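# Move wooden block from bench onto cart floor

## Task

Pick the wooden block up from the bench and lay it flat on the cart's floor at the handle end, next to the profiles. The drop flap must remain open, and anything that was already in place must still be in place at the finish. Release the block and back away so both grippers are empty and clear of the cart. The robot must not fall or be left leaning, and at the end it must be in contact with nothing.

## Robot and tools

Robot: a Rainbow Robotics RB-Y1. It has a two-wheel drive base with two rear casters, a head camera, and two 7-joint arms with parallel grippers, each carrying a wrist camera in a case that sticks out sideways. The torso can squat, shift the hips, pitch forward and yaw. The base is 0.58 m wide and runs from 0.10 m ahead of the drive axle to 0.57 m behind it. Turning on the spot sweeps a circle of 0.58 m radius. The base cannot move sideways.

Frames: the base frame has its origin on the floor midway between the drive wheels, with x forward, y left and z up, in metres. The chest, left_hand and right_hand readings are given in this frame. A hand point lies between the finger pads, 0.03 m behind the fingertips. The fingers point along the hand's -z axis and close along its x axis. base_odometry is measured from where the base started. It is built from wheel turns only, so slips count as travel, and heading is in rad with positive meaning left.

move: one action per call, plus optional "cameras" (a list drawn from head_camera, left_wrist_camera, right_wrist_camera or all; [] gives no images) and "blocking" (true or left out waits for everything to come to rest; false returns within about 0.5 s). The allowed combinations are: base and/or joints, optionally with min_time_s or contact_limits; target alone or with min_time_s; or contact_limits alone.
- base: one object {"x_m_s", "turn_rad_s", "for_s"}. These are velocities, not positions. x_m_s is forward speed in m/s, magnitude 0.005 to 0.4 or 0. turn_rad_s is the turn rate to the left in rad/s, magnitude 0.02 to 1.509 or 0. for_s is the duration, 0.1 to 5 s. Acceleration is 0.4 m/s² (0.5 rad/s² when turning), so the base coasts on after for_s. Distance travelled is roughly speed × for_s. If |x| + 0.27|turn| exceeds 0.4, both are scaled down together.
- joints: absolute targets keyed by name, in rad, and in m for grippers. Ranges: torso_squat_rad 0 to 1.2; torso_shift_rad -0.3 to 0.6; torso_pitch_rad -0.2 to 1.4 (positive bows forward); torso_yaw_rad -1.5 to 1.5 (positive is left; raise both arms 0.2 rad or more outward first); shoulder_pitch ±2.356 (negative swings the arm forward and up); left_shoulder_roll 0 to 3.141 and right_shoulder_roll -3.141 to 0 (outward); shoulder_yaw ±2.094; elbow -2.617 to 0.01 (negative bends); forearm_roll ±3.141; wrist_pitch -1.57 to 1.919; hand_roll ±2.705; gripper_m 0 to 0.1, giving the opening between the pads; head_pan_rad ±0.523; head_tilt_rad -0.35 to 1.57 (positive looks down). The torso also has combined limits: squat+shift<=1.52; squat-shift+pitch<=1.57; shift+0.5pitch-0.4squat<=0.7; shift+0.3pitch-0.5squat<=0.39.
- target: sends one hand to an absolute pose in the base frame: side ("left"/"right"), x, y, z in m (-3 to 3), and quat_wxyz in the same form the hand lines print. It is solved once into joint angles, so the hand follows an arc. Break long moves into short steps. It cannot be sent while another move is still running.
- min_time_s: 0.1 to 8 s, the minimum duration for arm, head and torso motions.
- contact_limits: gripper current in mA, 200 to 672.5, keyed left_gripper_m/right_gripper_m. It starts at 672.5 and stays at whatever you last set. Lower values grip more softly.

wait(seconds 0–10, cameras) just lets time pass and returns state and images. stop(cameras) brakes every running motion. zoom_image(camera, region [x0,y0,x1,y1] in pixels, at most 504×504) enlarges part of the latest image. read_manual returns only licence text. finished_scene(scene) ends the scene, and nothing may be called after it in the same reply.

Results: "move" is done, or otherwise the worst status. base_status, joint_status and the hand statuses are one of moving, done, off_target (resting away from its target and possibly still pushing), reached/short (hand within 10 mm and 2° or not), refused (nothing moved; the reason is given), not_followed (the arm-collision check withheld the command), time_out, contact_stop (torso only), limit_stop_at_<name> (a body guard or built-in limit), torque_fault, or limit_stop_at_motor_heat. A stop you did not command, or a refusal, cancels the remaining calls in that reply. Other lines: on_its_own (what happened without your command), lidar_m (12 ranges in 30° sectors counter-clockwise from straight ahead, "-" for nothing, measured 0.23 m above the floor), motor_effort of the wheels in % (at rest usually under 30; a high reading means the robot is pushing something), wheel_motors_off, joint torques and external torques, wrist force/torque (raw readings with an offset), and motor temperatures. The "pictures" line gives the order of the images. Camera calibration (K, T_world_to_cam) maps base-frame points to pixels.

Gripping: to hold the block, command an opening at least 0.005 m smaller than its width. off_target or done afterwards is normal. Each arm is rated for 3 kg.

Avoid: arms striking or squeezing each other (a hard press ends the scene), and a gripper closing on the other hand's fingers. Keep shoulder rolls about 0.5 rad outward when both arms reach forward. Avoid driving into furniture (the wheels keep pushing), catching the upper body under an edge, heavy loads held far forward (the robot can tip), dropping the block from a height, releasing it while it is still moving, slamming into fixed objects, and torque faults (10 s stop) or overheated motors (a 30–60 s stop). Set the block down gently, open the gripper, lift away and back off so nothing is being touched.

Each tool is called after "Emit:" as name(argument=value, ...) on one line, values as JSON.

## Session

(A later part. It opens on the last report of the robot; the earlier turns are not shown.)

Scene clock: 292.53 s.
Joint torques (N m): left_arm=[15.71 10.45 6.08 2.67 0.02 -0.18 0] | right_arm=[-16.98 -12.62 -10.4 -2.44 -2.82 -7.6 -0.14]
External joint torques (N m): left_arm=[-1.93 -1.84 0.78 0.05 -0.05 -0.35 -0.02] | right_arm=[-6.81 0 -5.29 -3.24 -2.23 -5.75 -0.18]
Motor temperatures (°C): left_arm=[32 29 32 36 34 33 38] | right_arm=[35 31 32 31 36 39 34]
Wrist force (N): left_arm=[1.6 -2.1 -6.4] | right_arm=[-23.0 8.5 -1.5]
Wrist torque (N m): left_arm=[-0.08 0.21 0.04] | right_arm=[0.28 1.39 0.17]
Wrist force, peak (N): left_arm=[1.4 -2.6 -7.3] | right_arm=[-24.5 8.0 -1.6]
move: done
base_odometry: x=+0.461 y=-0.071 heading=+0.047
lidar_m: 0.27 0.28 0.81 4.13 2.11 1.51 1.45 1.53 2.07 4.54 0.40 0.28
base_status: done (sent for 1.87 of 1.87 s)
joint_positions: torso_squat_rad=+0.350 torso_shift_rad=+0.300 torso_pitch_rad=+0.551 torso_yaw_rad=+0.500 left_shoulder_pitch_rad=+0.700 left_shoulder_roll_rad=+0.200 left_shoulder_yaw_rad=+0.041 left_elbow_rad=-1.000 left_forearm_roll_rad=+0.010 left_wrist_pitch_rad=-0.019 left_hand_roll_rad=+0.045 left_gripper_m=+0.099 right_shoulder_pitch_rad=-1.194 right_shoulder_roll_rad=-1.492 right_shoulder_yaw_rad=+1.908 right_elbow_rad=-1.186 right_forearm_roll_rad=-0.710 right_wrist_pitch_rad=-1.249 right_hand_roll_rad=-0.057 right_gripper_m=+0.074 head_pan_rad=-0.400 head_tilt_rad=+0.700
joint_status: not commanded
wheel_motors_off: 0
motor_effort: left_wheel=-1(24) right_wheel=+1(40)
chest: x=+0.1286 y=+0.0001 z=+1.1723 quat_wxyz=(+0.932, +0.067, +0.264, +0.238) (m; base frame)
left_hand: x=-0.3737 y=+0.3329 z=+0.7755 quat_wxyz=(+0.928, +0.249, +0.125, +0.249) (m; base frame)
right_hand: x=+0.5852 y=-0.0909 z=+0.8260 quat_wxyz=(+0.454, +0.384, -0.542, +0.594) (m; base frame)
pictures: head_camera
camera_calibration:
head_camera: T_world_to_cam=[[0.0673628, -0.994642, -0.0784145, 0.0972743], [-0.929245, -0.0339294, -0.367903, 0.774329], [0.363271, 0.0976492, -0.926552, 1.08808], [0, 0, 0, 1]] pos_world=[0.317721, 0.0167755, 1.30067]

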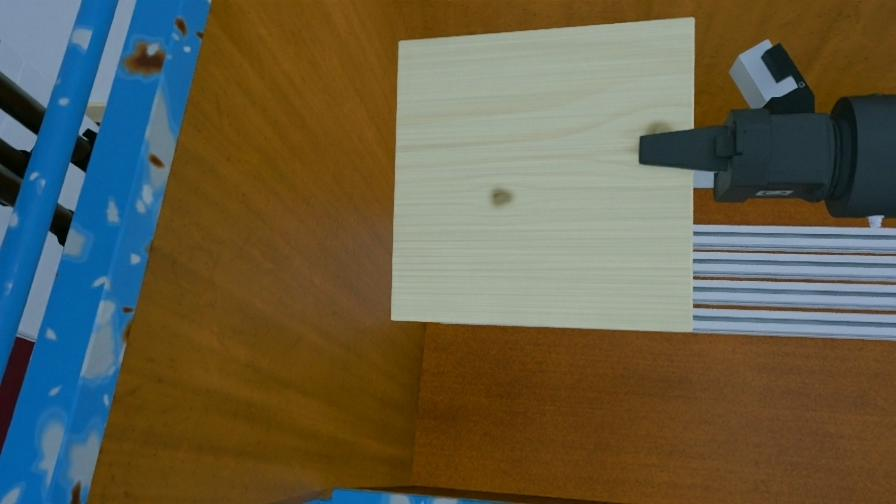

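Emit:
move(base={"turn_rad_s":0.05,"for_s":0.4}, cameras=[])

Emit:
move(base={"x_m_s":0.03,"for_s":1.0}, cameras=[])

Emit:
move(joints={"torso_pitch_rad":0.85}, min_time_s=3, cameras=["head_camera"])

Scene clock: 299.57 s.
Joint torques (N m): left_arm=[15.6 10.38 6.12 2.79 -0.04 0 -0.05] | right_arm=[-17.13 -12.86 -10.54 -2.23 -2.79 -7.52 0.15]
External joint torques (N m): left_arm=[-2.03 -1.9 0.82 0.17 -0.11 -0.18 -0.06] | right_arm=[-6.96 -0.24 -5.43 -3.03 -2.2 -5.74 0.11]
Motor temperatures (°C): left_arm=[32 29 32 36 34 33 38] | right_arm=[35 31 32 31 36 39 34]
Wrist force (N): left_arm=[1.2 -2.3 -6.6] | right_arm=[-22.6 7.6 -1.6]
Wrist torque (N m): left_arm=[-0.03 0.21 0.02] | right_arm=[0.34 1.45 0.18]
Wrist force, peak (N): left_arm=[1.7 -2.1 -7.3] | right_arm=[-23.9 7.7 -1.7]
move: done
base_odometry: x=+0.461 y=-0.071 heading=+0.066
lidar_m: 0.27 0.29 0.81 4.47 2.06 1.50 1.46 1.54 2.11 1.02 0.39 0.29
base_status: done (sent for 0.4 of 0.4 s)
joint_positions: torso_squat_rad=+0.350 torso_shift_rad=+0.300 torso_pitch_rad=+0.551 torso_yaw_rad=+0.500 left_shoulder_pitch_rad=+0.700 left_shoulder_roll_rad=+0.200 left_shoulder_yaw_rad=+0.041 left_elbow_rad=-1.000 left_forearm_roll_rad=+0.010 left_wrist_pitch_rad=-0.019 left_hand_roll_rad=+0.045 left_gripper_m=+0.099 right_shoulder_pitch_rad=-1.194 right_shoulder_roll_rad=-1.492 right_shoulder_yaw_rad=+1.908 right_elbow_rad=-1.186 right_forearm_roll_rad=-0.710 right_wrist_pitch_rad=-1.249 right_hand_roll_rad=-0.057 right_gripper_m=+0.074 head_pan_rad=-0.400 head_tilt_rad=+0.700
joint_status: not commanded
wheel_motors_off: 0
motor_effort: left_wheel=-18(29) right_wheel=+15(28)
chest: x=+0.1286 y=+0.0001 z=+1.1723 quat_wxyz=(+0.932, +0.067, +0.264, +0.238) (m; base frame)
left_hand: x=-0.3738 y=+0.3329 z=+0.7755 quat_wxyz=(+0.928, +0.249, +0.125, +0.249) (m; base frame)
right_hand: x=+0.5852 y=-0.0909 z=+0.8260 quat_wxyz=(+0.454, +0.384, -0.542, +0.594) (m; base frame)
pictures: none
No camera images: "cameras" was empty.

Scene clock: 301.10 s.
Joint torques (N m): left_arm=[15.67 10.59 5.97 2.71 -0.03 -0.12 -0.05] | right_arm=[-16.89 -13.2 -10.27 -2.34 -2.76 -7.62 -0.01]
External joint torques (N m): left_arm=[-1.97 -1.69 0.66 0.1 -0.1 -0.29 -0.06] | right_arm=[-6.72 -0.58 -5.16 -3.14 -2.17 -5.85 -0.06]
Motor temperatures (°C): left_arm=[32 29 32 36 34 33 38] | right_arm=[35 31 32 31 36 39 34]
Wrist force (N): left_arm=[2.1 -2.1 -6.5] | right_arm=[-23.7 8.2 -1.8]
Wrist torque (N m): left_arm=[-0.09 0.32 0.02] | right_arm=[0.32 1.41 0.17]
Wrist force, peak (N): left_arm=[2.1 -2.4 -6.9] | right_arm=[-25.2 5.8 -2.2]
move: done
base_odometry: x=+0.491 y=-0.069 heading=+0.066
lidar_m: 0.24 0.25 0.80 4.35 2.10 1.55 1.49 1.57 2.15 0.91 0.35 0.24
base_status: done (sent for 1 of 1 s)
joint_positions: torso_squat_rad=+0.350 torso_shift_rad=+0.300 torso_pitch_rad=+0.551 torso_yaw_rad=+0.500 left_shoulder_pitch_rad=+0.700 left_shoulder_roll_rad=+0.200 left_shoulder_yaw_rad=+0.041 left_elbow_rad=-1.000 left_forearm_roll_rad=+0.010 left_wrist_pitch_rad=-0.019 left_hand_roll_rad=+0.045 left_gripper_m=+0.099 right_shoulder_pitch_rad=-1.194 right_shoulder_roll_rad=-1.492 right_shoulder_yaw_rad=+1.908 right_elbow_rad=-1.186 right_forearm_roll_rad=-0.710 right_wrist_pitch_rad=-1.249 right_hand_roll_rad=-0.057 right_gripper_m=+0.074 head_pan_rad=-0.400 head_tilt_rad=+0.700
joint_status: not commanded
wheel_motors_off: 0
motor_effort: left_wheel=-2(13) right_wheel=+3(32)
chest: x=+0.1286 y=+0.0001 z=+1.1723 quat_wxyz=(+0.932, +0.067, +0.264, +0.238) (m; base frame)
left_hand: x=-0.3738 y=+0.3329 z=+0.7755 quat_wxyz=(+0.928, +0.249, +0.125, +0.249) (m; base frame)
right_hand: x=+0.5852 y=-0.0909 z=+0.8260 quat_wxyz=(+0.454, +0.384, -0.542, +0.594) (m; base frame)
pictures: none
No camera images: "cameras" was empty.

Scene clock: 304.40 s.
Joint torques (N m): left_arm=[18.32 12.23 6.85 5.34 0.06 0.54 0] | right_arm=[-12.95 -12.03 -8.68 -5.13 -0.77 -7.91 -0.11]
External joint torques (N m): left_arm=[-2.57 -1.9 0.74 0.25 -0.02 -0.14 -0.03] | right_arm=[-6.68 -0.33 -5.67 -4.18 -0.72 -6.02 -0.15]
Motor temperatures (°C): left_arm=[32 29 32 36 34 33 38] | right_arm=[35 31 32 31 36 40 34]
Wrist force (N): left_arm=[3.4 -2.4 -5.2] | right_arm=[-24.5 0.8 -1.9]
Wrist torque (N m): left_arm=[-0.06 0.33 0.03] | right_arm=[-0.21 1.44 0.18]
Wrist force, peak (N): left_arm=[3.5 -2.1 -6.7] | right_arm=[-24.9 2.9 -1.9]
move: done
base_odometry: x=+0.491 y=-0.069 heading=+0.066
lidar_m: 0.23 0.25 0.79 4.34 2.11 1.55 1.48 1.56 2.15 0.92 0.35 0.24
base_status: not commanded
joint_positions: torso_squat_rad=+0.350 torso_shift_rad=+0.300 torso_pitch_rad=+0.851 torso_yaw_rad=+0.500 left_shoulder_pitch_rad=+0.700 left_shoulder_roll_rad=+0.200 left_shoulder_yaw_rad=+0.041 left_elbow_rad=-1.000 left_forearm_roll_rad=+0.010 left_wrist_pitch_rad=-0.019 left_hand_roll_rad=+0.045 left_gripper_m=+0.099 right_shoulder_pitch_rad=-1.194 right_shoulder_roll_rad=-1.492 right_shoulder_yaw_rad=+1.908 right_elbow_rad=-1.186 right_forearm_roll_rad=-0.711 right_wrist_pitch_rad=-1.249 right_hand_roll_rad=-0.057 right_gripper_m=+0.074 head_pan_rad=-0.400 head_tilt_rad=+0.700
joint_status: all done
wheel_motors_off: 0
motor_effort: left_wheel=-2(3) right_wheel=+4(5)
chest: x=+0.1992 y=+0.0001 z=+1.1127 quat_wxyz=(+0.883, +0.102, +0.400, +0.225) (m; base frame)
left_hand: x=-0.3979 y=+0.3329 z=+0.8820 quat_wxyz=(+0.899, +0.283, +0.262, +0.209) (m; base frame)
right_hand: x=+0.5333 y=-0.0910 z=+0.6469 quat_wxyz=(+0.530, +0.468, -0.469, +0.530) (m; base frame)
pictures: head_camera
camera_calibration:
head_camera: T_world_to_cam=[[0.0411967, -0.994642, -0.0948157, 0.111315], [-0.996449, -0.0339259, -0.0770583, 0.507806], [0.0734287, 0.0976536, -0.992508, 1.13842], [0, 0, 0, 1]] pos_world=[0.417825, 0.0167755, 1.17957]

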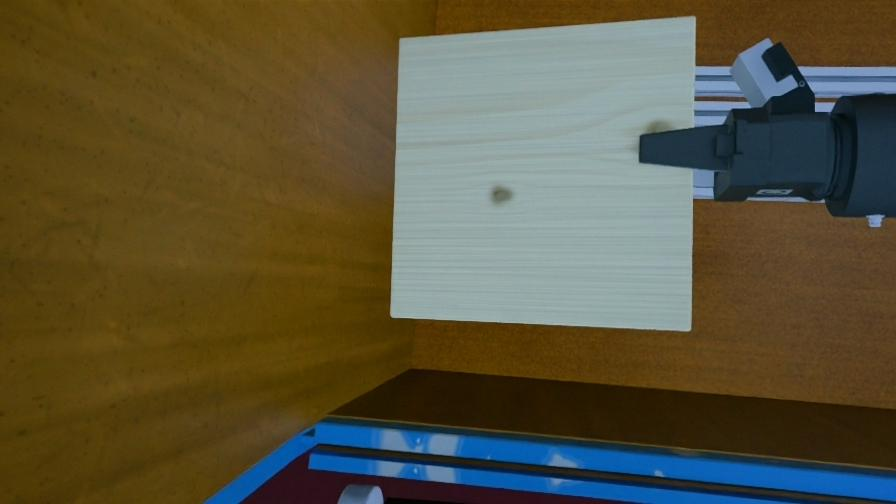

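Emit:
zoom_image(camera="head_camera", region=[392, 0, 896, 504])

Scaled by 1.000.

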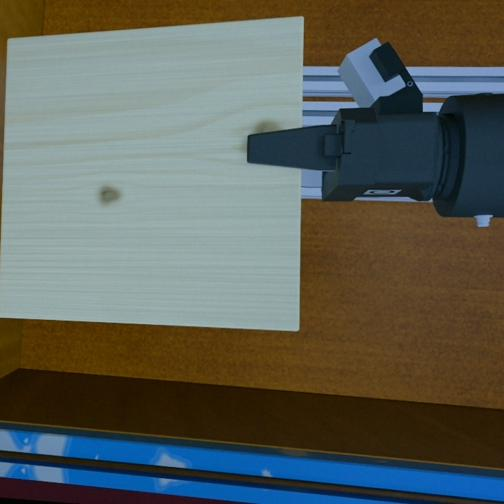

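Emit:
move(base={"turn_rad_s":-0.05,"for_s":0.6}, cameras=[])

Emit:
move(joints={"torso_squat_rad":0.75}, min_time_s=3, cameras=["head_camera","right_wrist_camera"])

Scene clock: 315.17 s.
Joint torques (N m): left_arm=[18.5 12.11 6.97 5.29 -0.02 0.54 -0.07] | right_arm=[-12.55 -11.47 -8.18 -5.42 -0.61 -7.96 -0.09]
External joint torques (N m): left_arm=[-2.39 -2.03 0.85 0.19 -0.1 -0.14 -0.1] | right_arm=[-6.28 0.23 -5.17 -4.47 -0.56 -6.07 -0.14]
Motor temperatures (°C): left_arm=[32 29 32 36 34 33 38] | right_arm=[35 31 32 31 36 40 34]
Wrist force (N): left_arm=[3.0 -2.4 -6.5] | right_arm=[-24.1 0.6 -1.7]
Wrist torque (N m): left_arm=[-0.07 0.31 0.04] | right_arm=[-0.15 1.53 0.21]
Wrist force, peak (N): left_arm=[3.5 -2.8 -6.3] | right_arm=[-24.8 0.6 -1.9]
move: done
base_odometry: x=+0.491 y=-0.069 heading=+0.036
lidar_m: 0.24 0.25 0.80 3.88 2.16 1.54 1.49 1.55 2.08 1.02 0.36 0.25
base_status: done (sent for 0.6 of 0.6 s)
joint_positions: torso_squat_rad=+0.350 torso_shift_rad=+0.300 torso_pitch_rad=+0.851 torso_yaw_rad=+0.500 left_shoulder_pitch_rad=+0.700 left_shoulder_roll_rad=+0.200 left_shoulder_yaw_rad=+0.041 left_elbow_rad=-1.000 left_forearm_roll_rad=+0.010 left_wrist_pitch_rad=-0.019 left_hand_roll_rad=+0.045 left_gripper_m=+0.099 right_shoulder_pitch_rad=-1.194 right_shoulder_roll_rad=-1.492 right_shoulder_yaw_rad=+1.908 right_elbow_rad=-1.186 right_forearm_roll_rad=-0.711 right_wrist_pitch_rad=-1.249 right_hand_roll_rad=-0.057 right_gripper_m=+0.074 head_pan_rad=-0.400 head_tilt_rad=+0.700
joint_status: not commanded
wheel_motors_off: 0
motor_effort: left_wheel=+3(16) right_wheel=-5(17)
chest: x=+0.1992 y=+0.0001 z=+1.1127 quat_wxyz=(+0.883, +0.102, +0.400, +0.225) (m; base frame)
left_hand: x=-0.3979 y=+0.3329 z=+0.8820 quat_wxyz=(+0.899, +0.283, +0.262, +0.209) (m; base frame)
right_hand: x=+0.5334 y=-0.0910 z=+0.6470 quat_wxyz=(+0.530, +0.468, -0.469, +0.530) (m; base frame)
pictures: none
No camera images: "cameras" was empty.

Scene clock: 318.47 s.
Joint torques (N m): left_arm=[18.58 12.22 7.16 5.27 0.21 0.51 -0.06] | right_arm=[-13.01 -11.22 -8.34 -5.42 -0.72 -7.96 -0.03]
External joint torques (N m): left_arm=[-2.31 -1.91 1.04 0.17 0.13 -0.17 -0.09] | right_arm=[-6.74 0.48 -5.33 -4.47 -0.67 -6.07 -0.08]
Motor temperatures (°C): left_arm=[32 29 32 36 34 33 38] | right_arm=[35 31 32 31 36 40 34]
Wrist force (N): left_arm=[3.2 -2.5 -5.1] | right_arm=[-24.5 1.0 -1.7]
Wrist torque (N m): left_arm=[-0.03 0.29 0.07] | right_arm=[-0.22 1.45 0.16]
Wrist force, peak (N): left_arm=[3.6 -3.0 -6.1] | right_arm=[-24.6 1.0 -1.9]
move: done
base_odometry: x=+0.491 y=-0.069 heading=+0.036
lidar_m: 0.24 0.25 0.78 3.89 2.16 1.54 1.49 1.56 2.09 1.01 0.36 0.26
base_status: not commanded
joint_positions: torso_squat_rad=+0.750 torso_shift_rad=+0.300 torso_pitch_rad=+0.851 torso_yaw_rad=+0.500 left_shoulder_pitch_rad=+0.700 left_shoulder_roll_rad=+0.200 left_shoulder_yaw_rad=+0.041 left_elbow_rad=-1.000 left_forearm_roll_rad=+0.010 left_wrist_pitch_rad=-0.019 left_hand_roll_rad=+0.045 left_gripper_m=+0.099 right_shoulder_pitch_rad=-1.194 right_shoulder_roll_rad=-1.492 right_shoulder_yaw_rad=+1.908 right_elbow_rad=-1.186 right_forearm_roll_rad=-0.711 right_wrist_pitch_rad=-1.249 right_hand_roll_rad=-0.057 right_gripper_m=+0.074 head_pan_rad=-0.400 head_tilt_rad=+0.700
joint_status: all done
wheel_motors_off: 0
motor_effort: left_wheel=+6(6) right_wheel=-8(9)
chest: x=+0.1561 y=+0.0001 z=+0.9739 quat_wxyz=(+0.883, +0.102, +0.400, +0.225) (m; base frame)
left_hand: x=-0.4410 y=+0.3328 z=+0.7431 quat_wxyz=(+0.899, +0.283, +0.262, +0.209) (m; base frame)
right_hand: x=+0.4904 y=-0.0911 z=+0.5082 quat_wxyz=(+0.530, +0.468, -0.469, +0.530) (m; base frame)
pictures: head_camera, right_wrist_camera
camera_calibration:
head_camera: T_world_to_cam=[[0.0412059, -0.994642, -0.0948109, 0.0999213], [-0.996441, -0.0339256, -0.0771583, 0.454265], [0.0735284, 0.0976529, -0.992501, 1.00378], [0, 0, 0, 1]] pos_world=[0.374725, 0.0167755, 1.04077]
right_wrist_camera: T_world_to_cam=[[0.0297644, -0.0972085, -0.994819, 0.480871], [-0.861969, -0.506407, 0.0236938, 0.391559], [-0.506087, 0.856798, -0.0988636, 0.44864], [0, 0, 0, 1]] pos_world=[0.550249, -0.139361, 0.513457]

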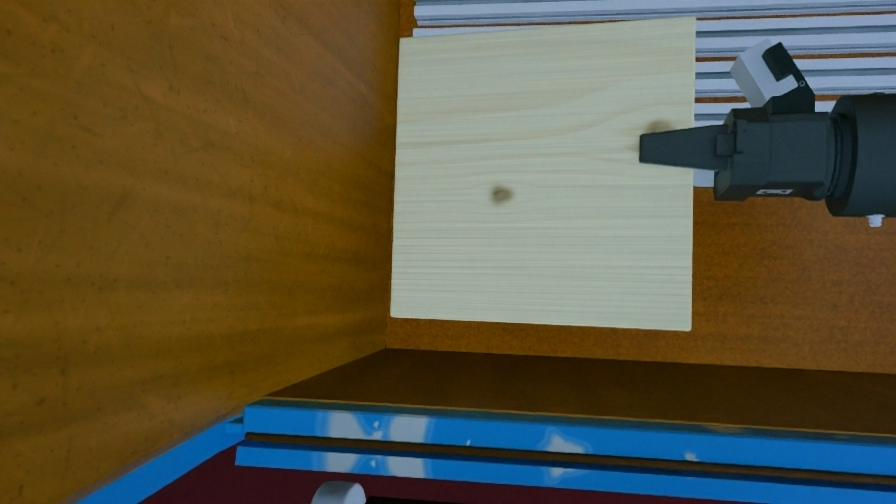

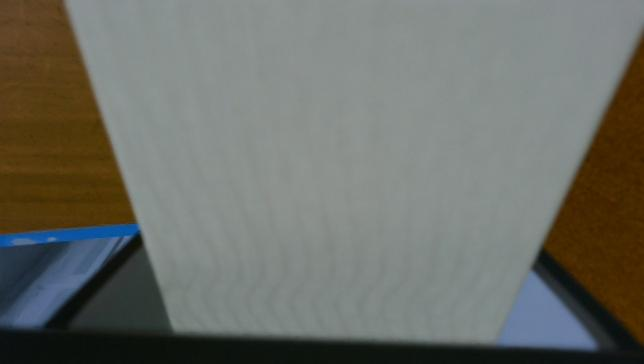

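Emit:
move(joints={"torso_squat_rad":0.9}, min_time_s=2, cameras=["head_camera","right_wrist_camera"])

Scene clock: 326.03 s.
Joint torques (N m): left_arm=[18.53 12.26 7.07 5.23 0.09 0.54 0.02] | right_arm=[-12.59 -11.29 -8.6 -5.4 -0.78 -8.02 0]
External joint torques (N m): left_arm=[-2.36 -1.87 0.95 0.13 0.01 -0.15 -0.01] | right_arm=[-6.31 0.41 -5.58 -4.45 -0.73 -6.13 -0.05]
Motor temperatures (°C): left_arm=[32 29 32 36 34 33 38] | right_arm=[35 31 32 31 36 40 34]
Wrist force (N): left_arm=[3.0 -1.7 -5.8] | right_arm=[-24.1 0.6 -1.9]
Wrist torque (N m): left_arm=[-0.17 0.26 -0.01] | right_arm=[-0.18 1.49 0.20]
Wrist force, peak (N): left_arm=[3.7 -3.4 -6.2] | right_arm=[-24.8 0.8 -1.9]
move: done
base_odometry: x=+0.491 y=-0.069 heading=+0.036
lidar_m: 0.24 0.25 0.79 3.87 2.15 1.56 1.48 1.55 2.09 1.01 0.37 0.26
base_status: not commanded
joint_positions: torso_squat_rad=+0.900 torso_shift_rad=+0.300 torso_pitch_rad=+0.851 torso_yaw_rad=+0.500 left_shoulder_pitch_rad=+0.700 left_shoulder_roll_rad=+0.200 left_shoulder_yaw_rad=+0.041 left_elbow_rad=-1.000 left_forearm_roll_rad=+0.010 left_wrist_pitch_rad=-0.019 left_hand_roll_rad=+0.045 left_gripper_m=+0.099 right_shoulder_pitch_rad=-1.194 right_shoulder_roll_rad=-1.492 right_shoulder_yaw_rad=+1.908 right_elbow_rad=-1.186 right_forearm_roll_rad=-0.711 right_wrist_pitch_rad=-1.249 right_hand_roll_rad=-0.057 right_gripper_m=+0.074 head_pan_rad=-0.400 head_tilt_rad=+0.700
joint_status: all done
wheel_motors_off: 0
motor_effort: left_wheel=+5(6) right_wheel=-7(10)
chest: x=+0.1333 y=+0.0001 z=+0.9003 quat_wxyz=(+0.883, +0.102, +0.400, +0.225) (m; base frame)
left_hand: x=-0.4638 y=+0.3328 z=+0.6695 quat_wxyz=(+0.899, +0.283, +0.262, +0.209) (m; base frame)
right_hand: x=+0.4676 y=-0.0911 z=+0.4346 quat_wxyz=(+0.530, +0.468, -0.469, +0.530) (m; base frame)
pictures: head_camera, right_wrist_camera
camera_calibration:
head_camera: T_world_to_cam=[[0.0412059, -0.994642, -0.0948109, 0.0938827], [-0.996441, -0.0339256, -0.0771583, 0.425867], [0.0735284, 0.0976529, -0.992501, 0.932404], [0, 0, 0, 1]] pos_world=[0.351925, 0.0167755, 0.967172]
right_wrist_camera: T_world_to_cam=[[0.0297644, -0.0972085, -0.994819, 0.408331], [-0.861969, -0.506407, 0.0236938, 0.37365], [-0.506087, 0.856798, -0.0988636, 0.429824], [0, 0, 0, 1]] pos_world=[0.527449, -0.139361, 0.439857]

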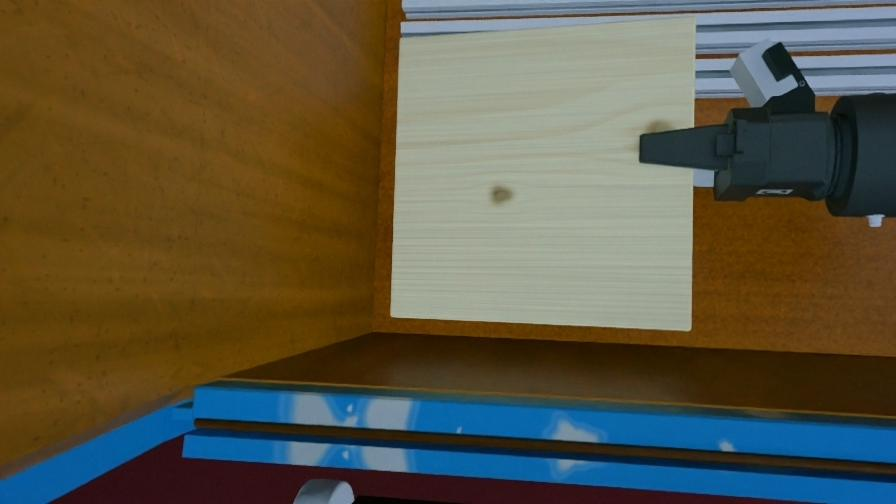

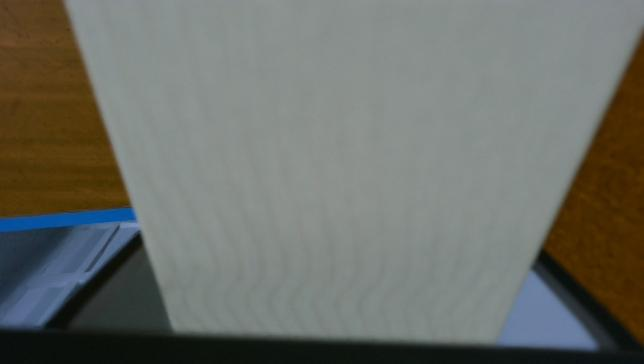

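Emit:
move(base={"x_m_s":0.01,"for_s":0.7}, joints={"torso_squat_rad":1.0}, min_time_s=2, cameras=["head_camera","right_wrist_camera"])

Scene clock: 331.27 s.
Joint torques (N m): left_arm=[18.31 12.39 6.99 5.3 -0.05 0.54 0.04] | right_arm=[-12.15 -11.02 -8.17 -5.61 -0.59 -7.94 -0.07]
External joint torques (N m): left_arm=[-2.58 -1.74 0.87 0.2 -0.13 -0.15 0.01] | right_arm=[-5.87 0.68 -5.16 -4.66 -0.53 -6.05 -0.12]
Motor temperatures (°C): left_arm=[32 29 32 36 34 33 38] | right_arm=[35 31 32 31 36 40 34]
Wrist force (N): left_arm=[3.7 -3.4 -5.6] | right_arm=[-22.8 0.4 -1.6]
Wrist torque (N m): left_arm=[0.04 0.38 -0.01] | right_arm=[-0.16 1.37 0.27]
Wrist force, peak (N): left_arm=[3.6 -3.0 -6.6] | right_arm=[-25.0 -0.4 -1.9]
move: done
base_odometry: x=+0.498 y=-0.068 heading=+0.036
lidar_m: 0.23 0.24 0.73 3.84 2.17 1.57 1.48 1.55 2.09 0.98 0.35 0.25
base_status: done (sent for 0.7 of 0.7 s)
joint_positions: torso_squat_rad=+1.000 torso_shift_rad=+0.300 torso_pitch_rad=+0.851 torso_yaw_rad=+0.500 left_shoulder_pitch_rad=+0.700 left_shoulder_roll_rad=+0.200 left_shoulder_yaw_rad=+0.041 left_elbow_rad=-1.000 left_forearm_roll_rad=+0.010 left_wrist_pitch_rad=-0.019 left_hand_roll_rad=+0.045 left_gripper_m=+0.099 right_shoulder_pitch_rad=-1.195 right_shoulder_roll_rad=-1.492 right_shoulder_yaw_rad=+1.908 right_elbow_rad=-1.186 right_forearm_roll_rad=-0.711 right_wrist_pitch_rad=-1.249 right_hand_roll_rad=-0.057 right_gripper_m=+0.074 head_pan_rad=-0.400 head_tilt_rad=+0.700
joint_status: all done
wheel_motors_off: 0
motor_effort: left_wheel=-5(15) right_wheel=+7(17)
chest: x=+0.1165 y=+0.0001 z=+0.8459 quat_wxyz=(+0.883, +0.102, +0.400, +0.225) (m; base frame)
left_hand: x=-0.4806 y=+0.3328 z=+0.6151 quat_wxyz=(+0.899, +0.283, +0.262, +0.209) (m; base frame)
right_hand: x=+0.4509 y=-0.0911 z=+0.3803 quat_wxyz=(+0.530, +0.468, -0.469, +0.530) (m; base frame)
pictures: head_camera, right_wrist_camera
camera_calibration:
head_camera: T_world_to_cam=[[0.0412151, -0.994642, -0.0948061, 0.0894098], [-0.996434, -0.0339253, -0.0772584, 0.405018], [0.0736281, 0.0976523, -0.992493, 0.879607], [0, 0, 0, 1]] pos_world=[0.335125, 0.0167755, 0.912772]
right_wrist_camera: T_world_to_cam=[[0.0300605, -0.0971451, -0.994816, 0.354667], [-0.862031, -0.506315, 0.0233941, 0.360703], [-0.505963, 0.85686, -0.0989622, 0.415989], [0, 0, 0, 1]] pos_world=[0.510751, -0.13936, 0.385557]

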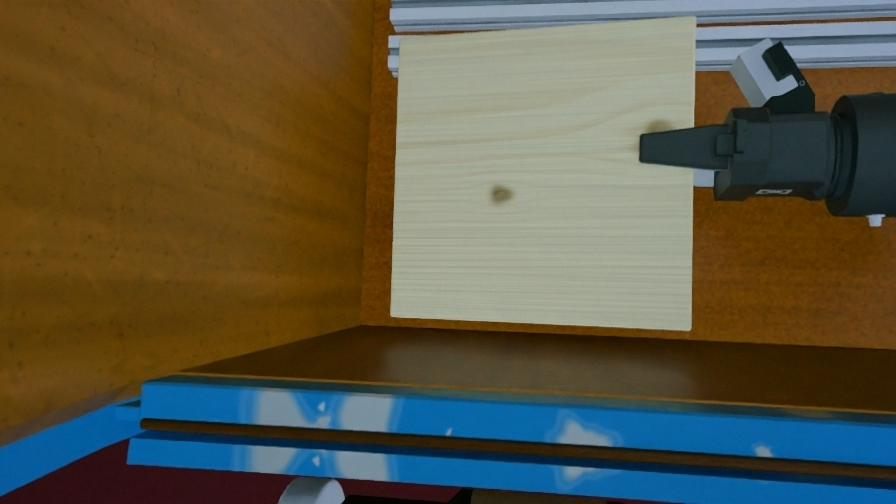

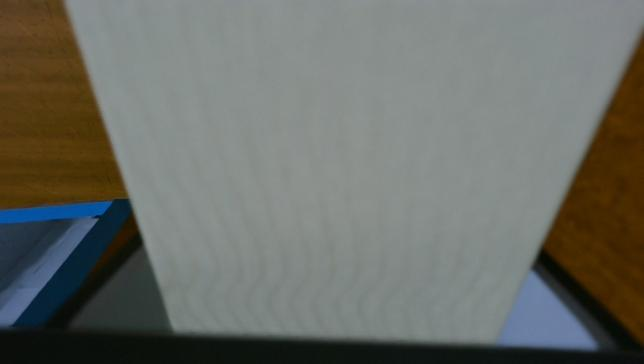

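Emit:
move(target={"side":"right","x":0.446,"y":-0.091,"z":0.362,"quat_wxyz":[0.530,0.468,-0.469,0.530]}, min_time_s=1.5, cameras=["head_camera"])

Scene clock: 336.60 s.
Joint torques (N m): left_arm=[18.55 12.09 7.36 5.26 0.08 0.41 -0.01] | right_arm=[-9.16 -9.01 -5.04 -4.38 -0.94 -8.24 -0.61]
External joint torques (N m): left_arm=[-2.34 -2.04 1.24 0.16 0 -0.27 -0.04] | right_arm=[-2.94 2.51 -2.41 -3.83 -0.86 -6.35 -0.66]
Motor temperatures (°C): left_arm=[32 29 32 36 34 33 38] | right_arm=[35 31 32 31 36 40 34]
Wrist force (N): left_arm=[2.5 -3.2 -5.7] | right_arm=[-24.0 0.8 -2.3]
Wrist torque (N m): left_arm=[0.01 0.19 0.05] | right_arm=[-0.15 1.53 0.18]
Wrist force, peak (N): left_arm=[3.8 -2.9 -6.4] | right_arm=[-24.5 0.6 -1.6]
move: done
base_odometry: x=+0.498 y=-0.068 heading=+0.036
lidar_m: 0.23 0.24 0.72 3.83 2.17 1.58 1.48 1.56 2.09 0.99 0.35 0.24
base_status: not commanded
joint_positions: torso_squat_rad=+1.000 torso_shift_rad=+0.300 torso_pitch_rad=+0.851 torso_yaw_rad=+0.500 left_shoulder_pitch_rad=+0.700 left_shoulder_roll_rad=+0.200 left_shoulder_yaw_rad=+0.041 left_elbow_rad=-1.000 left_forearm_roll_rad=+0.010 left_wrist_pitch_rad=-0.019 left_hand_roll_rad=+0.045 left_gripper_m=+0.099 right_shoulder_pitch_rad=-1.152 right_shoulder_roll_rad=-1.415 right_shoulder_yaw_rad=+1.910 right_elbow_rad=-1.066 right_forearm_roll_rad=-0.734 right_wrist_pitch_rad=-1.298 right_hand_roll_rad=-0.059 right_gripper_m=+0.074 head_pan_rad=-0.400 head_tilt_rad=+0.700
joint_status: all done
wheel_motors_off: 0
motor_effort: left_wheel=-4(6) right_wheel=+6(9)
chest: x=+0.1165 y=+0.0001 z=+0.8459 quat_wxyz=(+0.883, +0.102, +0.400, +0.225) (m; base frame)
left_hand: x=-0.4806 y=+0.3328 z=+0.6151 quat_wxyz=(+0.899, +0.283, +0.262, +0.209) (m; base frame)
right_hand: x=+0.4459 y=-0.0918 z=+0.3613 quat_wxyz=(+0.531, +0.467, -0.468, +0.531) (m; base frame)
right_hand_status: reached (checked arc, planned for 1.5 s): 1 mm and 0.2 deg off.
pictures: head_camera
camera_calibration:
head_camera: T_world_to_cam=[[0.0412151, -0.994642, -0.0948061, 0.0894098], [-0.996434, -0.0339253, -0.0772584, 0.405018], [0.0736281, 0.0976523, -0.992493, 0.879607], [0, 0, 0, 1]] pos_world=[0.335125, 0.0167755, 0.912772]

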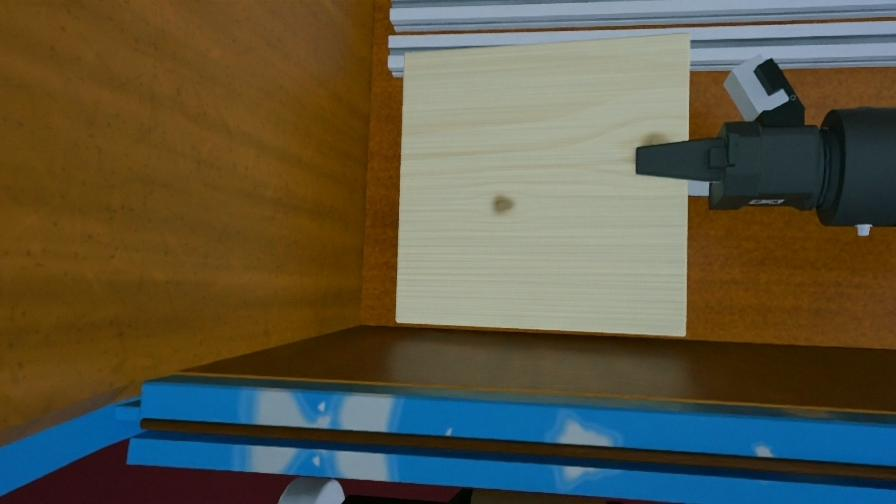

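Emit:
move(target={"side":"right","x":0.446,"y":-0.091,"z":0.347,"quat_wxyz":[0.530,0.468,-0.469,0.530]}, min_time_s=1.5, cameras=["head_camera","right_wrist_camera"])

Scene clock: 340.07 s.
Joint torques (N m): left_arm=[18.86 11.87 7.02 5.15 0.03 0.47 0.12] | right_arm=[-4.74 -7.79 -3.53 0.49 0.89 -0.9 1.08]
External joint torques (N m): left_arm=[-2.02 -2.25 0.91 0.05 -0.05 -0.21 0.09] | right_arm=[1.58 3.49 -1.16 0.54 1.02 0.98 1.03]
Motor temperatures (°C): left_arm=[32 29 32 36 34 33 38] | right_arm=[35 31 32 31 36 40 34]
Wrist force (N): left_arm=[3.0 -2.5 -5.5] | right_arm=[-9.0 -3.5 5.3]
Wrist torque (N m): left_arm=[-0.05 0.29 0.04] | right_arm=[-0.28 -1.69 -1.39]
Wrist force, peak (N): left_arm=[4.1 -3.4 -6.2] | right_arm=[-24.6 0.3 -2.2]
move: done
base_odometry: x=+0.498 y=-0.068 heading=+0.036
lidar_m: 0.23 0.25 0.72 3.84 2.19 1.56 1.49 1.55 2.10 0.99 0.35 0.24
base_status: not commanded
joint_positions: torso_squat_rad=+1.000 torso_shift_rad=+0.300 torso_pitch_rad=+0.850 torso_yaw_rad=+0.500 left_shoulder_pitch_rad=+0.700 left_shoulder_roll_rad=+0.200 left_shoulder_yaw_rad=+0.041 left_elbow_rad=-1.000 left_forearm_roll_rad=+0.010 left_wrist_pitch_rad=-0.019 left_hand_roll_rad=+0.045 left_gripper_m=+0.099 right_shoulder_pitch_rad=-1.120 right_shoulder_roll_rad=-1.340 right_shoulder_yaw_rad=+1.908 right_elbow_rad=-0.936 right_forearm_roll_rad=-0.750 right_wrist_pitch_rad=-1.351 right_hand_roll_rad=-0.085 right_gripper_m=+0.074 head_pan_rad=-0.400 head_tilt_rad=+0.700
joint_status: all done
wheel_motors_off: 0
motor_effort: left_wheel=-5(6) right_wheel=+5(8)
chest: x=+0.1164 y=+0.0000 z=+0.8460 quat_wxyz=(+0.883, +0.102, +0.400, +0.225) (m; base frame)
left_hand: x=-0.4806 y=+0.3328 z=+0.6150 quat_wxyz=(+0.899, +0.283, +0.262, +0.209) (m; base frame)
right_hand: x=+0.4463 y=-0.0912 z=+0.3474 quat_wxyz=(+0.530, +0.467, -0.469, +0.530) (m; base frame)
right_hand_status: reached (checked arc, planned for 1.5 s): 1 mm and 0.1 deg off.
pictures: head_camera, right_wrist_camera
camera_calibration:
head_camera: T_world_to_cam=[[0.0412426, -0.994642, -0.0947918, 0.0894011], [-0.99641, -0.0339244, -0.0775586, 0.405191], [0.0739273, 0.0976503, -0.992471, 0.879593], [0, 0, 0, 1]] pos_world=[0.335024, 0.0167755, 0.912871]
right_wrist_camera: T_world_to_cam=[[0.0304995, -0.097577, -0.994761, 0.321753], [-0.862191, -0.506052, 0.0232042, 0.357592], [-0.505665, 0.856966, -0.0995643, 0.410656], [0, 0, 0, 1]] pos_world=[0.506153, -0.139562, 0.352656]

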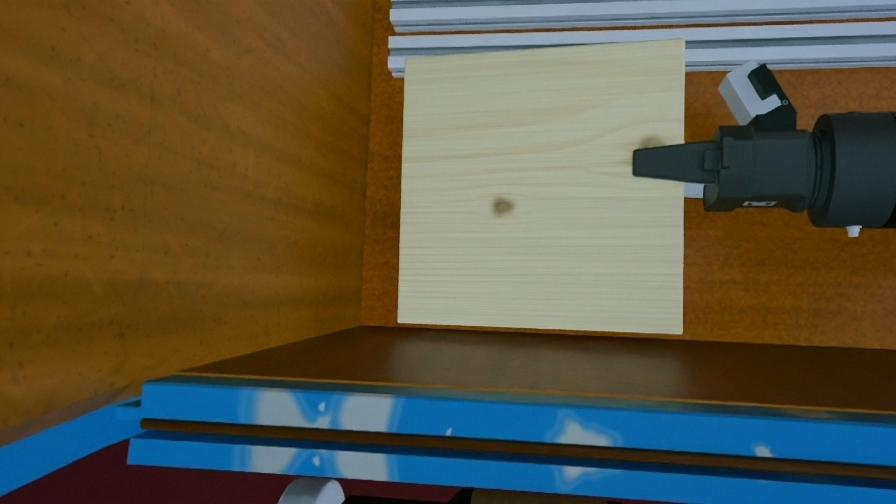

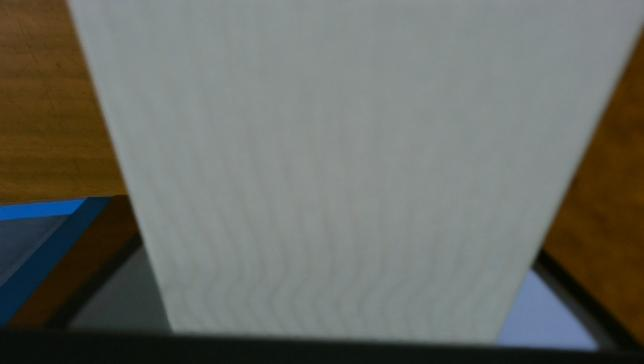

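Emit:
move(target={"side":"right","x":0.446,"y":-0.092,"z":0.339,"quat_wxyz":[0.5208,0.4783,-0.4783,0.5208]}, min_time_s=1.5, cameras=["head_camera"])

Scene clock: 344.47 s.
Joint torques (N m): left_arm=[18.37 12.28 6.96 5.14 0.05 0.47 0.03] | right_arm=[-5.13 -8.72 -4.21 0.06 -0.28 -3.44 -0.65]
External joint torques (N m): left_arm=[-2.51 -1.85 0.84 0.04 -0.03 -0.21 0] | right_arm=[1.15 2.21 -2.2 -0.61 -0.04 -1.56 -0.7]
Motor temperatures (°C): left_arm=[32 29 32 36 34 33 38] | right_arm=[35 31 32 31 36 39 34]
Wrist force (N): left_arm=[3.6 -2.8 -5.8] | right_arm=[-14.0 1.3 0.4]
Wrist torque (N m): left_arm=[-0.04 0.37 -0.01] | right_arm=[-0.52 -0.48 0.86]
Wrist force, peak (N): left_arm=[3.0 -3.3 -6.4] | right_arm=[-21.8 -0.1 -0.5]
move: done
base_odometry: x=+0.498 y=-0.068 heading=+0.036
lidar_m: 0.22 0.24 0.72 3.83 2.16 1.55 1.48 1.56 2.08 0.99 0.34 0.25
base_status: not commanded
joint_positions: torso_squat_rad=+1.000 torso_shift_rad=+0.300 torso_pitch_rad=+0.850 torso_yaw_rad=+0.500 left_shoulder_pitch_rad=+0.700 left_shoulder_roll_rad=+0.200 left_shoulder_yaw_rad=+0.041 left_elbow_rad=-1.000 left_forearm_roll_rad=+0.010 left_wrist_pitch_rad=-0.019 left_hand_roll_rad=+0.045 left_gripper_m=+0.099 right_shoulder_pitch_rad=-1.073 right_shoulder_roll_rad=-1.243 right_shoulder_yaw_rad=+1.899 right_elbow_rad=-0.752 right_forearm_roll_rad=-0.768 right_wrist_pitch_rad=-1.459 right_hand_roll_rad=-0.130 right_gripper_m=+0.074 head_pan_rad=-0.400 head_tilt_rad=+0.700
joint_status: all done
wheel_motors_off: 0
motor_effort: left_wheel=-4(6) right_wheel=+6(9)
chest: x=+0.1164 y=+0.0000 z=+0.8460 quat_wxyz=(+0.883, +0.102, +0.400, +0.225) (m; base frame)
left_hand: x=-0.4806 y=+0.3328 z=+0.6150 quat_wxyz=(+0.899, +0.283, +0.262, +0.209) (m; base frame)
right_hand: x=+0.4459 y=-0.0922 z=+0.3392 quat_wxyz=(+0.522, +0.477, -0.478, +0.522) (m; base frame)
right_hand_status: reached (checked arc, planned for 1.5 s): 0 mm and 0.2 deg off.
pictures: head_camera
camera_calibration:
head_camera: T_world_to_cam=[[0.0412426, -0.994642, -0.0947918, 0.0894147], [-0.99641, -0.0339244, -0.0775586, 0.4051], [0.0739273, 0.0976503, -0.992471, 0.879699], [0, 0, 0, 1]] pos_world=[0.334924, 0.0167755, 0.912971]

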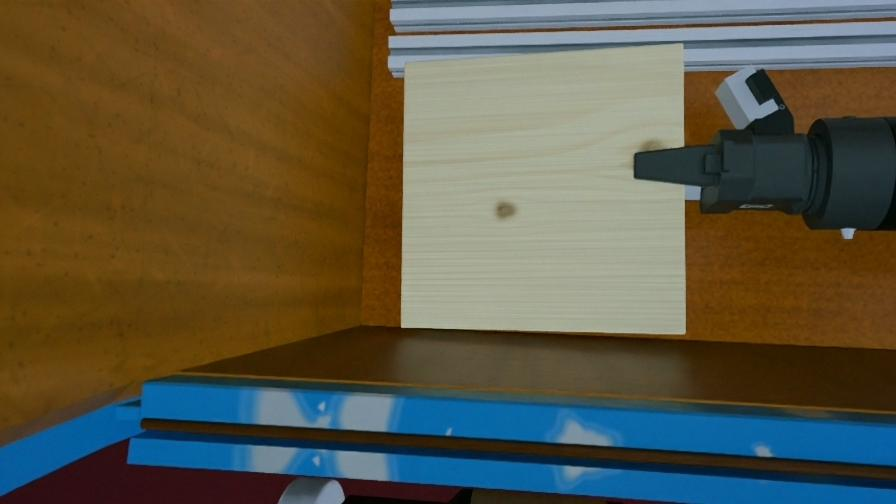

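Emit:
move(joints={"right_gripper_m":0.1}, cameras=["head_camera","right_wrist_camera"])

Scene clock: 349.37 s.
Joint torques (N m): left_arm=[18.56 12.11 6.9 5.24 0.14 0.5 0.06] | right_arm=[-5.95 -9.98 -4.15 1.44 -0.35 0.4 -0.13]
External joint torques (N m): left_arm=[-2.32 -2.01 0.79 0.15 0.05 -0.19 0.03] | right_arm=[0.33 0.95 -2.13 0.77 -0.11 2.27 -0.18]
Motor temperatures (°C): left_arm=[32 29 32 36 34 33 38] | right_arm=[34 31 32 31 36 39 34]
Wrist force (N): left_arm=[3.4 -2.7 -6.0] | right_arm=[7.0 3.8 5.6]
Wrist torque (N m): left_arm=[-0.04 0.33 0.04] | right_arm=[-0.32 0.46 -0.38]
Wrist force, peak (N): left_arm=[3.9 -2.4 -6.9] | right_arm=[-16.0 1.0 -1.2]
move: done
base_odometry: x=+0.498 y=-0.068 heading=+0.036
lidar_m: 0.24 0.25 0.72 3.83 2.17 1.56 1.49 1.56 2.10 0.98 0.36 0.25
base_status: not commanded
joint_positions: torso_squat_rad=+1.000 torso_shift_rad=+0.300 torso_pitch_rad=+0.850 torso_yaw_rad=+0.500 left_shoulder_pitch_rad=+0.700 left_shoulder_roll_rad=+0.200 left_shoulder_yaw_rad=+0.041 left_elbow_rad=-1.000 left_forearm_roll_rad=+0.010 left_wrist_pitch_rad=-0.019 left_hand_roll_rad=+0.045 left_gripper_m=+0.099 right_shoulder_pitch_rad=-1.073 right_shoulder_roll_rad=-1.243 right_shoulder_yaw_rad=+1.899 right_elbow_rad=-0.752 right_forearm_roll_rad=-0.768 right_wrist_pitch_rad=-1.460 right_hand_roll_rad=-0.130 right_gripper_m=+0.099 head_pan_rad=-0.400 head_tilt_rad=+0.700
joint_status: all done
wheel_motors_off: 0
motor_effort: left_wheel=-5(6) right_wheel=+8(9)
chest: x=+0.1162 y=+0.0000 z=+0.8461 quat_wxyz=(+0.883, +0.102, +0.399, +0.225) (m; base frame)
left_hand: x=-0.4807 y=+0.3328 z=+0.6149 quat_wxyz=(+0.899, +0.283, +0.262, +0.209) (m; base frame)
right_hand: x=+0.4458 y=-0.0920 z=+0.3396 quat_wxyz=(+0.521, +0.477, -0.478, +0.521) (m; base frame)
pictures: head_camera, right_wrist_camera
camera_calibration:
head_camera: T_world_to_cam=[[0.0412793, -0.994643, -0.0947727, 0.0893985], [-0.996379, -0.0339232, -0.0779588, 0.405362], [0.0743262, 0.0976476, -0.992442, 0.879644], [0, 0, 0, 1]] pos_world=[0.334823, 0.0167755, 0.91307]
right_wrist_camera: T_world_to_cam=[[0.0296406, -0.0612863, -0.99768, 0.31871], [-0.861568, -0.507611, 0.00558521, 0.362586], [-0.506776, 0.859404, -0.0678483, 0.400176], [0, 0, 0, 1]] pos_world=[0.505745, -0.140327, 0.343097]

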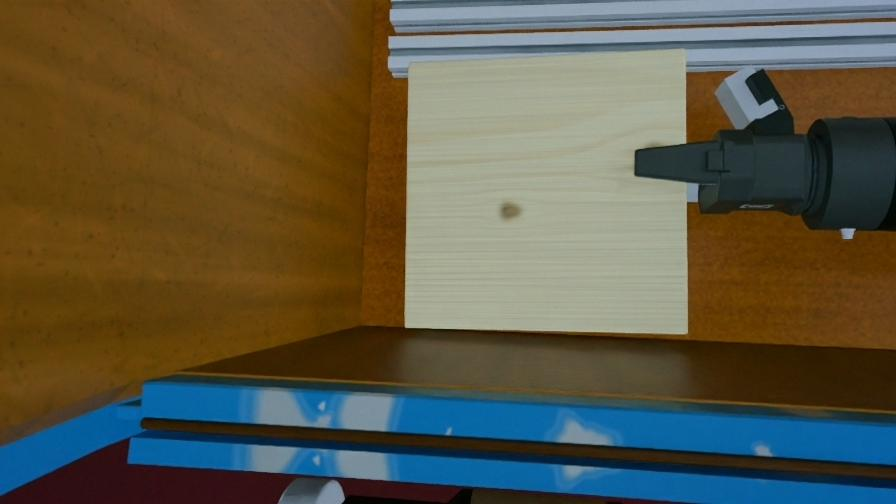

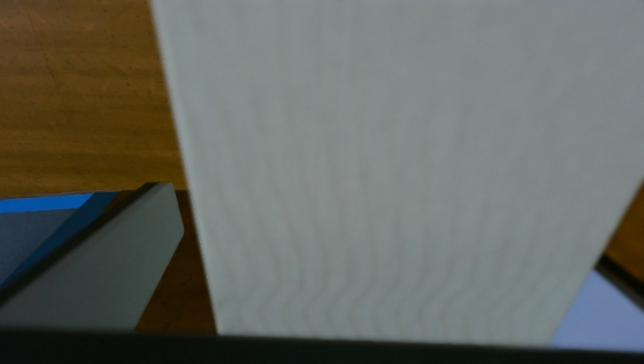

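Emit:
move(target={"side":"right","x":0.446,"y":-0.130,"z":0.342,"quat_wxyz":[0.5208,0.4783,-0.4783,0.5208]}, min_time_s=1.5, cameras=["head_camera","right_wrist_camera"])

Scene clock: 352.80 s.
Joint torques (N m): left_arm=[18.37 12.36 6.75 5.31 -0.03 0.57 -0.01] | right_arm=[-4.49 -15.99 -4.36 2.87 -0.49 -3.76 -0.23]
External joint torques (N m): left_arm=[-2.51 -1.77 0.63 0.21 -0.11 -0.11 -0.04] | right_arm=[0.68 -3.73 -2.76 1.35 -0.15 -1.89 -0.28]
Motor temperatures (°C): left_arm=[32 29 32 36 34 33 38] | right_arm=[34 31 32 31 36 39 34]
Wrist force (N): left_arm=[2.6 -2.5 -5.3] | right_arm=[-15.1 1.3 -3.0]
Wrist torque (N m): left_arm=[-0.06 0.25 0.03] | right_arm=[-0.24 -0.65 -0.19]
Wrist force, peak (N): left_arm=[3.5 -2.8 -6.6] | right_arm=[-15.5 1.5 -3.6]
move: done
base_odometry: x=+0.498 y=-0.068 heading=+0.036
lidar_m: 0.23 0.25 0.71 3.85 2.18 1.56 1.49 1.56 2.09 0.98 0.35 0.24
base_status: not commanded
joint_positions: torso_squat_rad=+1.000 torso_shift_rad=+0.300 torso_pitch_rad=+0.850 torso_yaw_rad=+0.500 left_shoulder_pitch_rad=+0.700 left_shoulder_roll_rad=+0.200 left_shoulder_yaw_rad=+0.041 left_elbow_rad=-1.000 left_forearm_roll_rad=+0.010 left_wrist_pitch_rad=-0.019 left_hand_roll_rad=+0.045 left_gripper_m=+0.099 right_shoulder_pitch_rad=-1.001 right_shoulder_roll_rad=-1.250 right_shoulder_yaw_rad=+1.867 right_elbow_rad=-0.634 right_forearm_roll_rad=-0.757 right_wrist_pitch_rad=-1.570 right_hand_roll_rad=-0.172 right_gripper_m=+0.099 head_pan_rad=-0.400 head_tilt_rad=+0.700
joint_status: all done
wheel_motors_off: 0
motor_effort: left_wheel=-4(5) right_wheel=+7(9)
chest: x=+0.1163 y=+0.0000 z=+0.8460 quat_wxyz=(+0.883, +0.102, +0.400, +0.225) (m; base frame)
left_hand: x=-0.4807 y=+0.3328 z=+0.6150 quat_wxyz=(+0.899, +0.283, +0.262, +0.209) (m; base frame)
right_hand: x=+0.4454 y=-0.1296 z=+0.3417 quat_wxyz=(+0.524, +0.476, -0.476, +0.522) (m; base frame)
right_hand_status: reached (checked arc, planned for 1.5 s): 1 mm and 0.5 deg off.
pictures: head_camera, right_wrist_camera
camera_calibration:
head_camera: T_world_to_cam=[[0.0412518, -0.994643, -0.094787, 0.0894072], [-0.996403, -0.0339241, -0.0776586, 0.405188], [0.074027, 0.0976496, -0.992464, 0.879659], [0, 0, 0, 1]] pos_world=[0.334924, 0.0167755, 0.912971]
right_wrist_camera: T_world_to_cam=[[0.0278417, -0.0668085, -0.997377, 0.318506], [-0.862433, -0.506075, 0.00982427, 0.342242], [-0.505404, 0.859898, -0.0717079, 0.433223], [0, 0, 0, 1]] pos_world=[0.505246, -0.178049, 0.345374]

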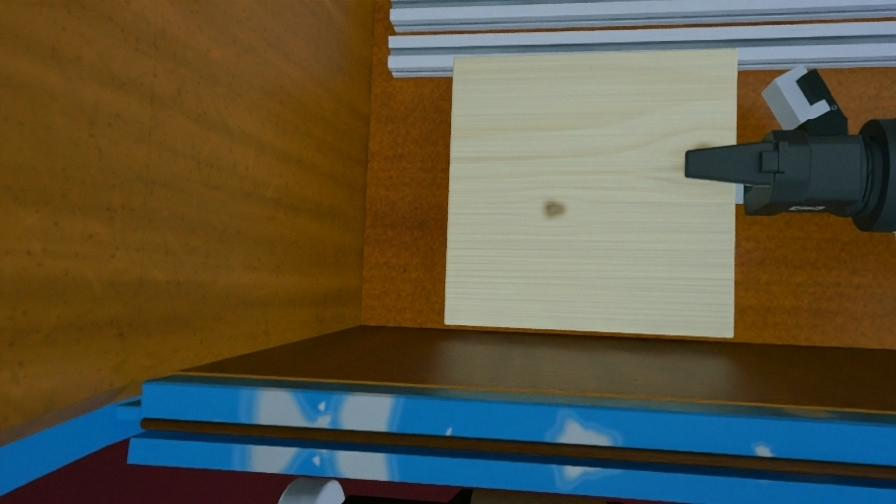

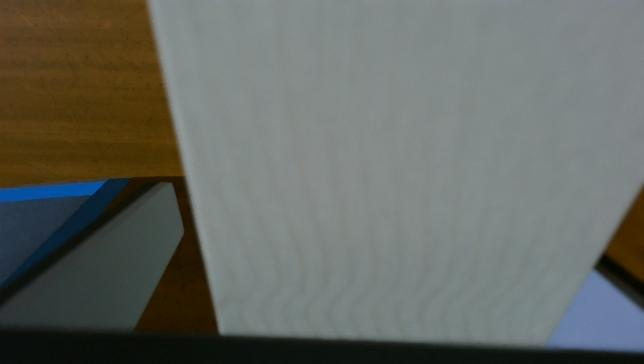

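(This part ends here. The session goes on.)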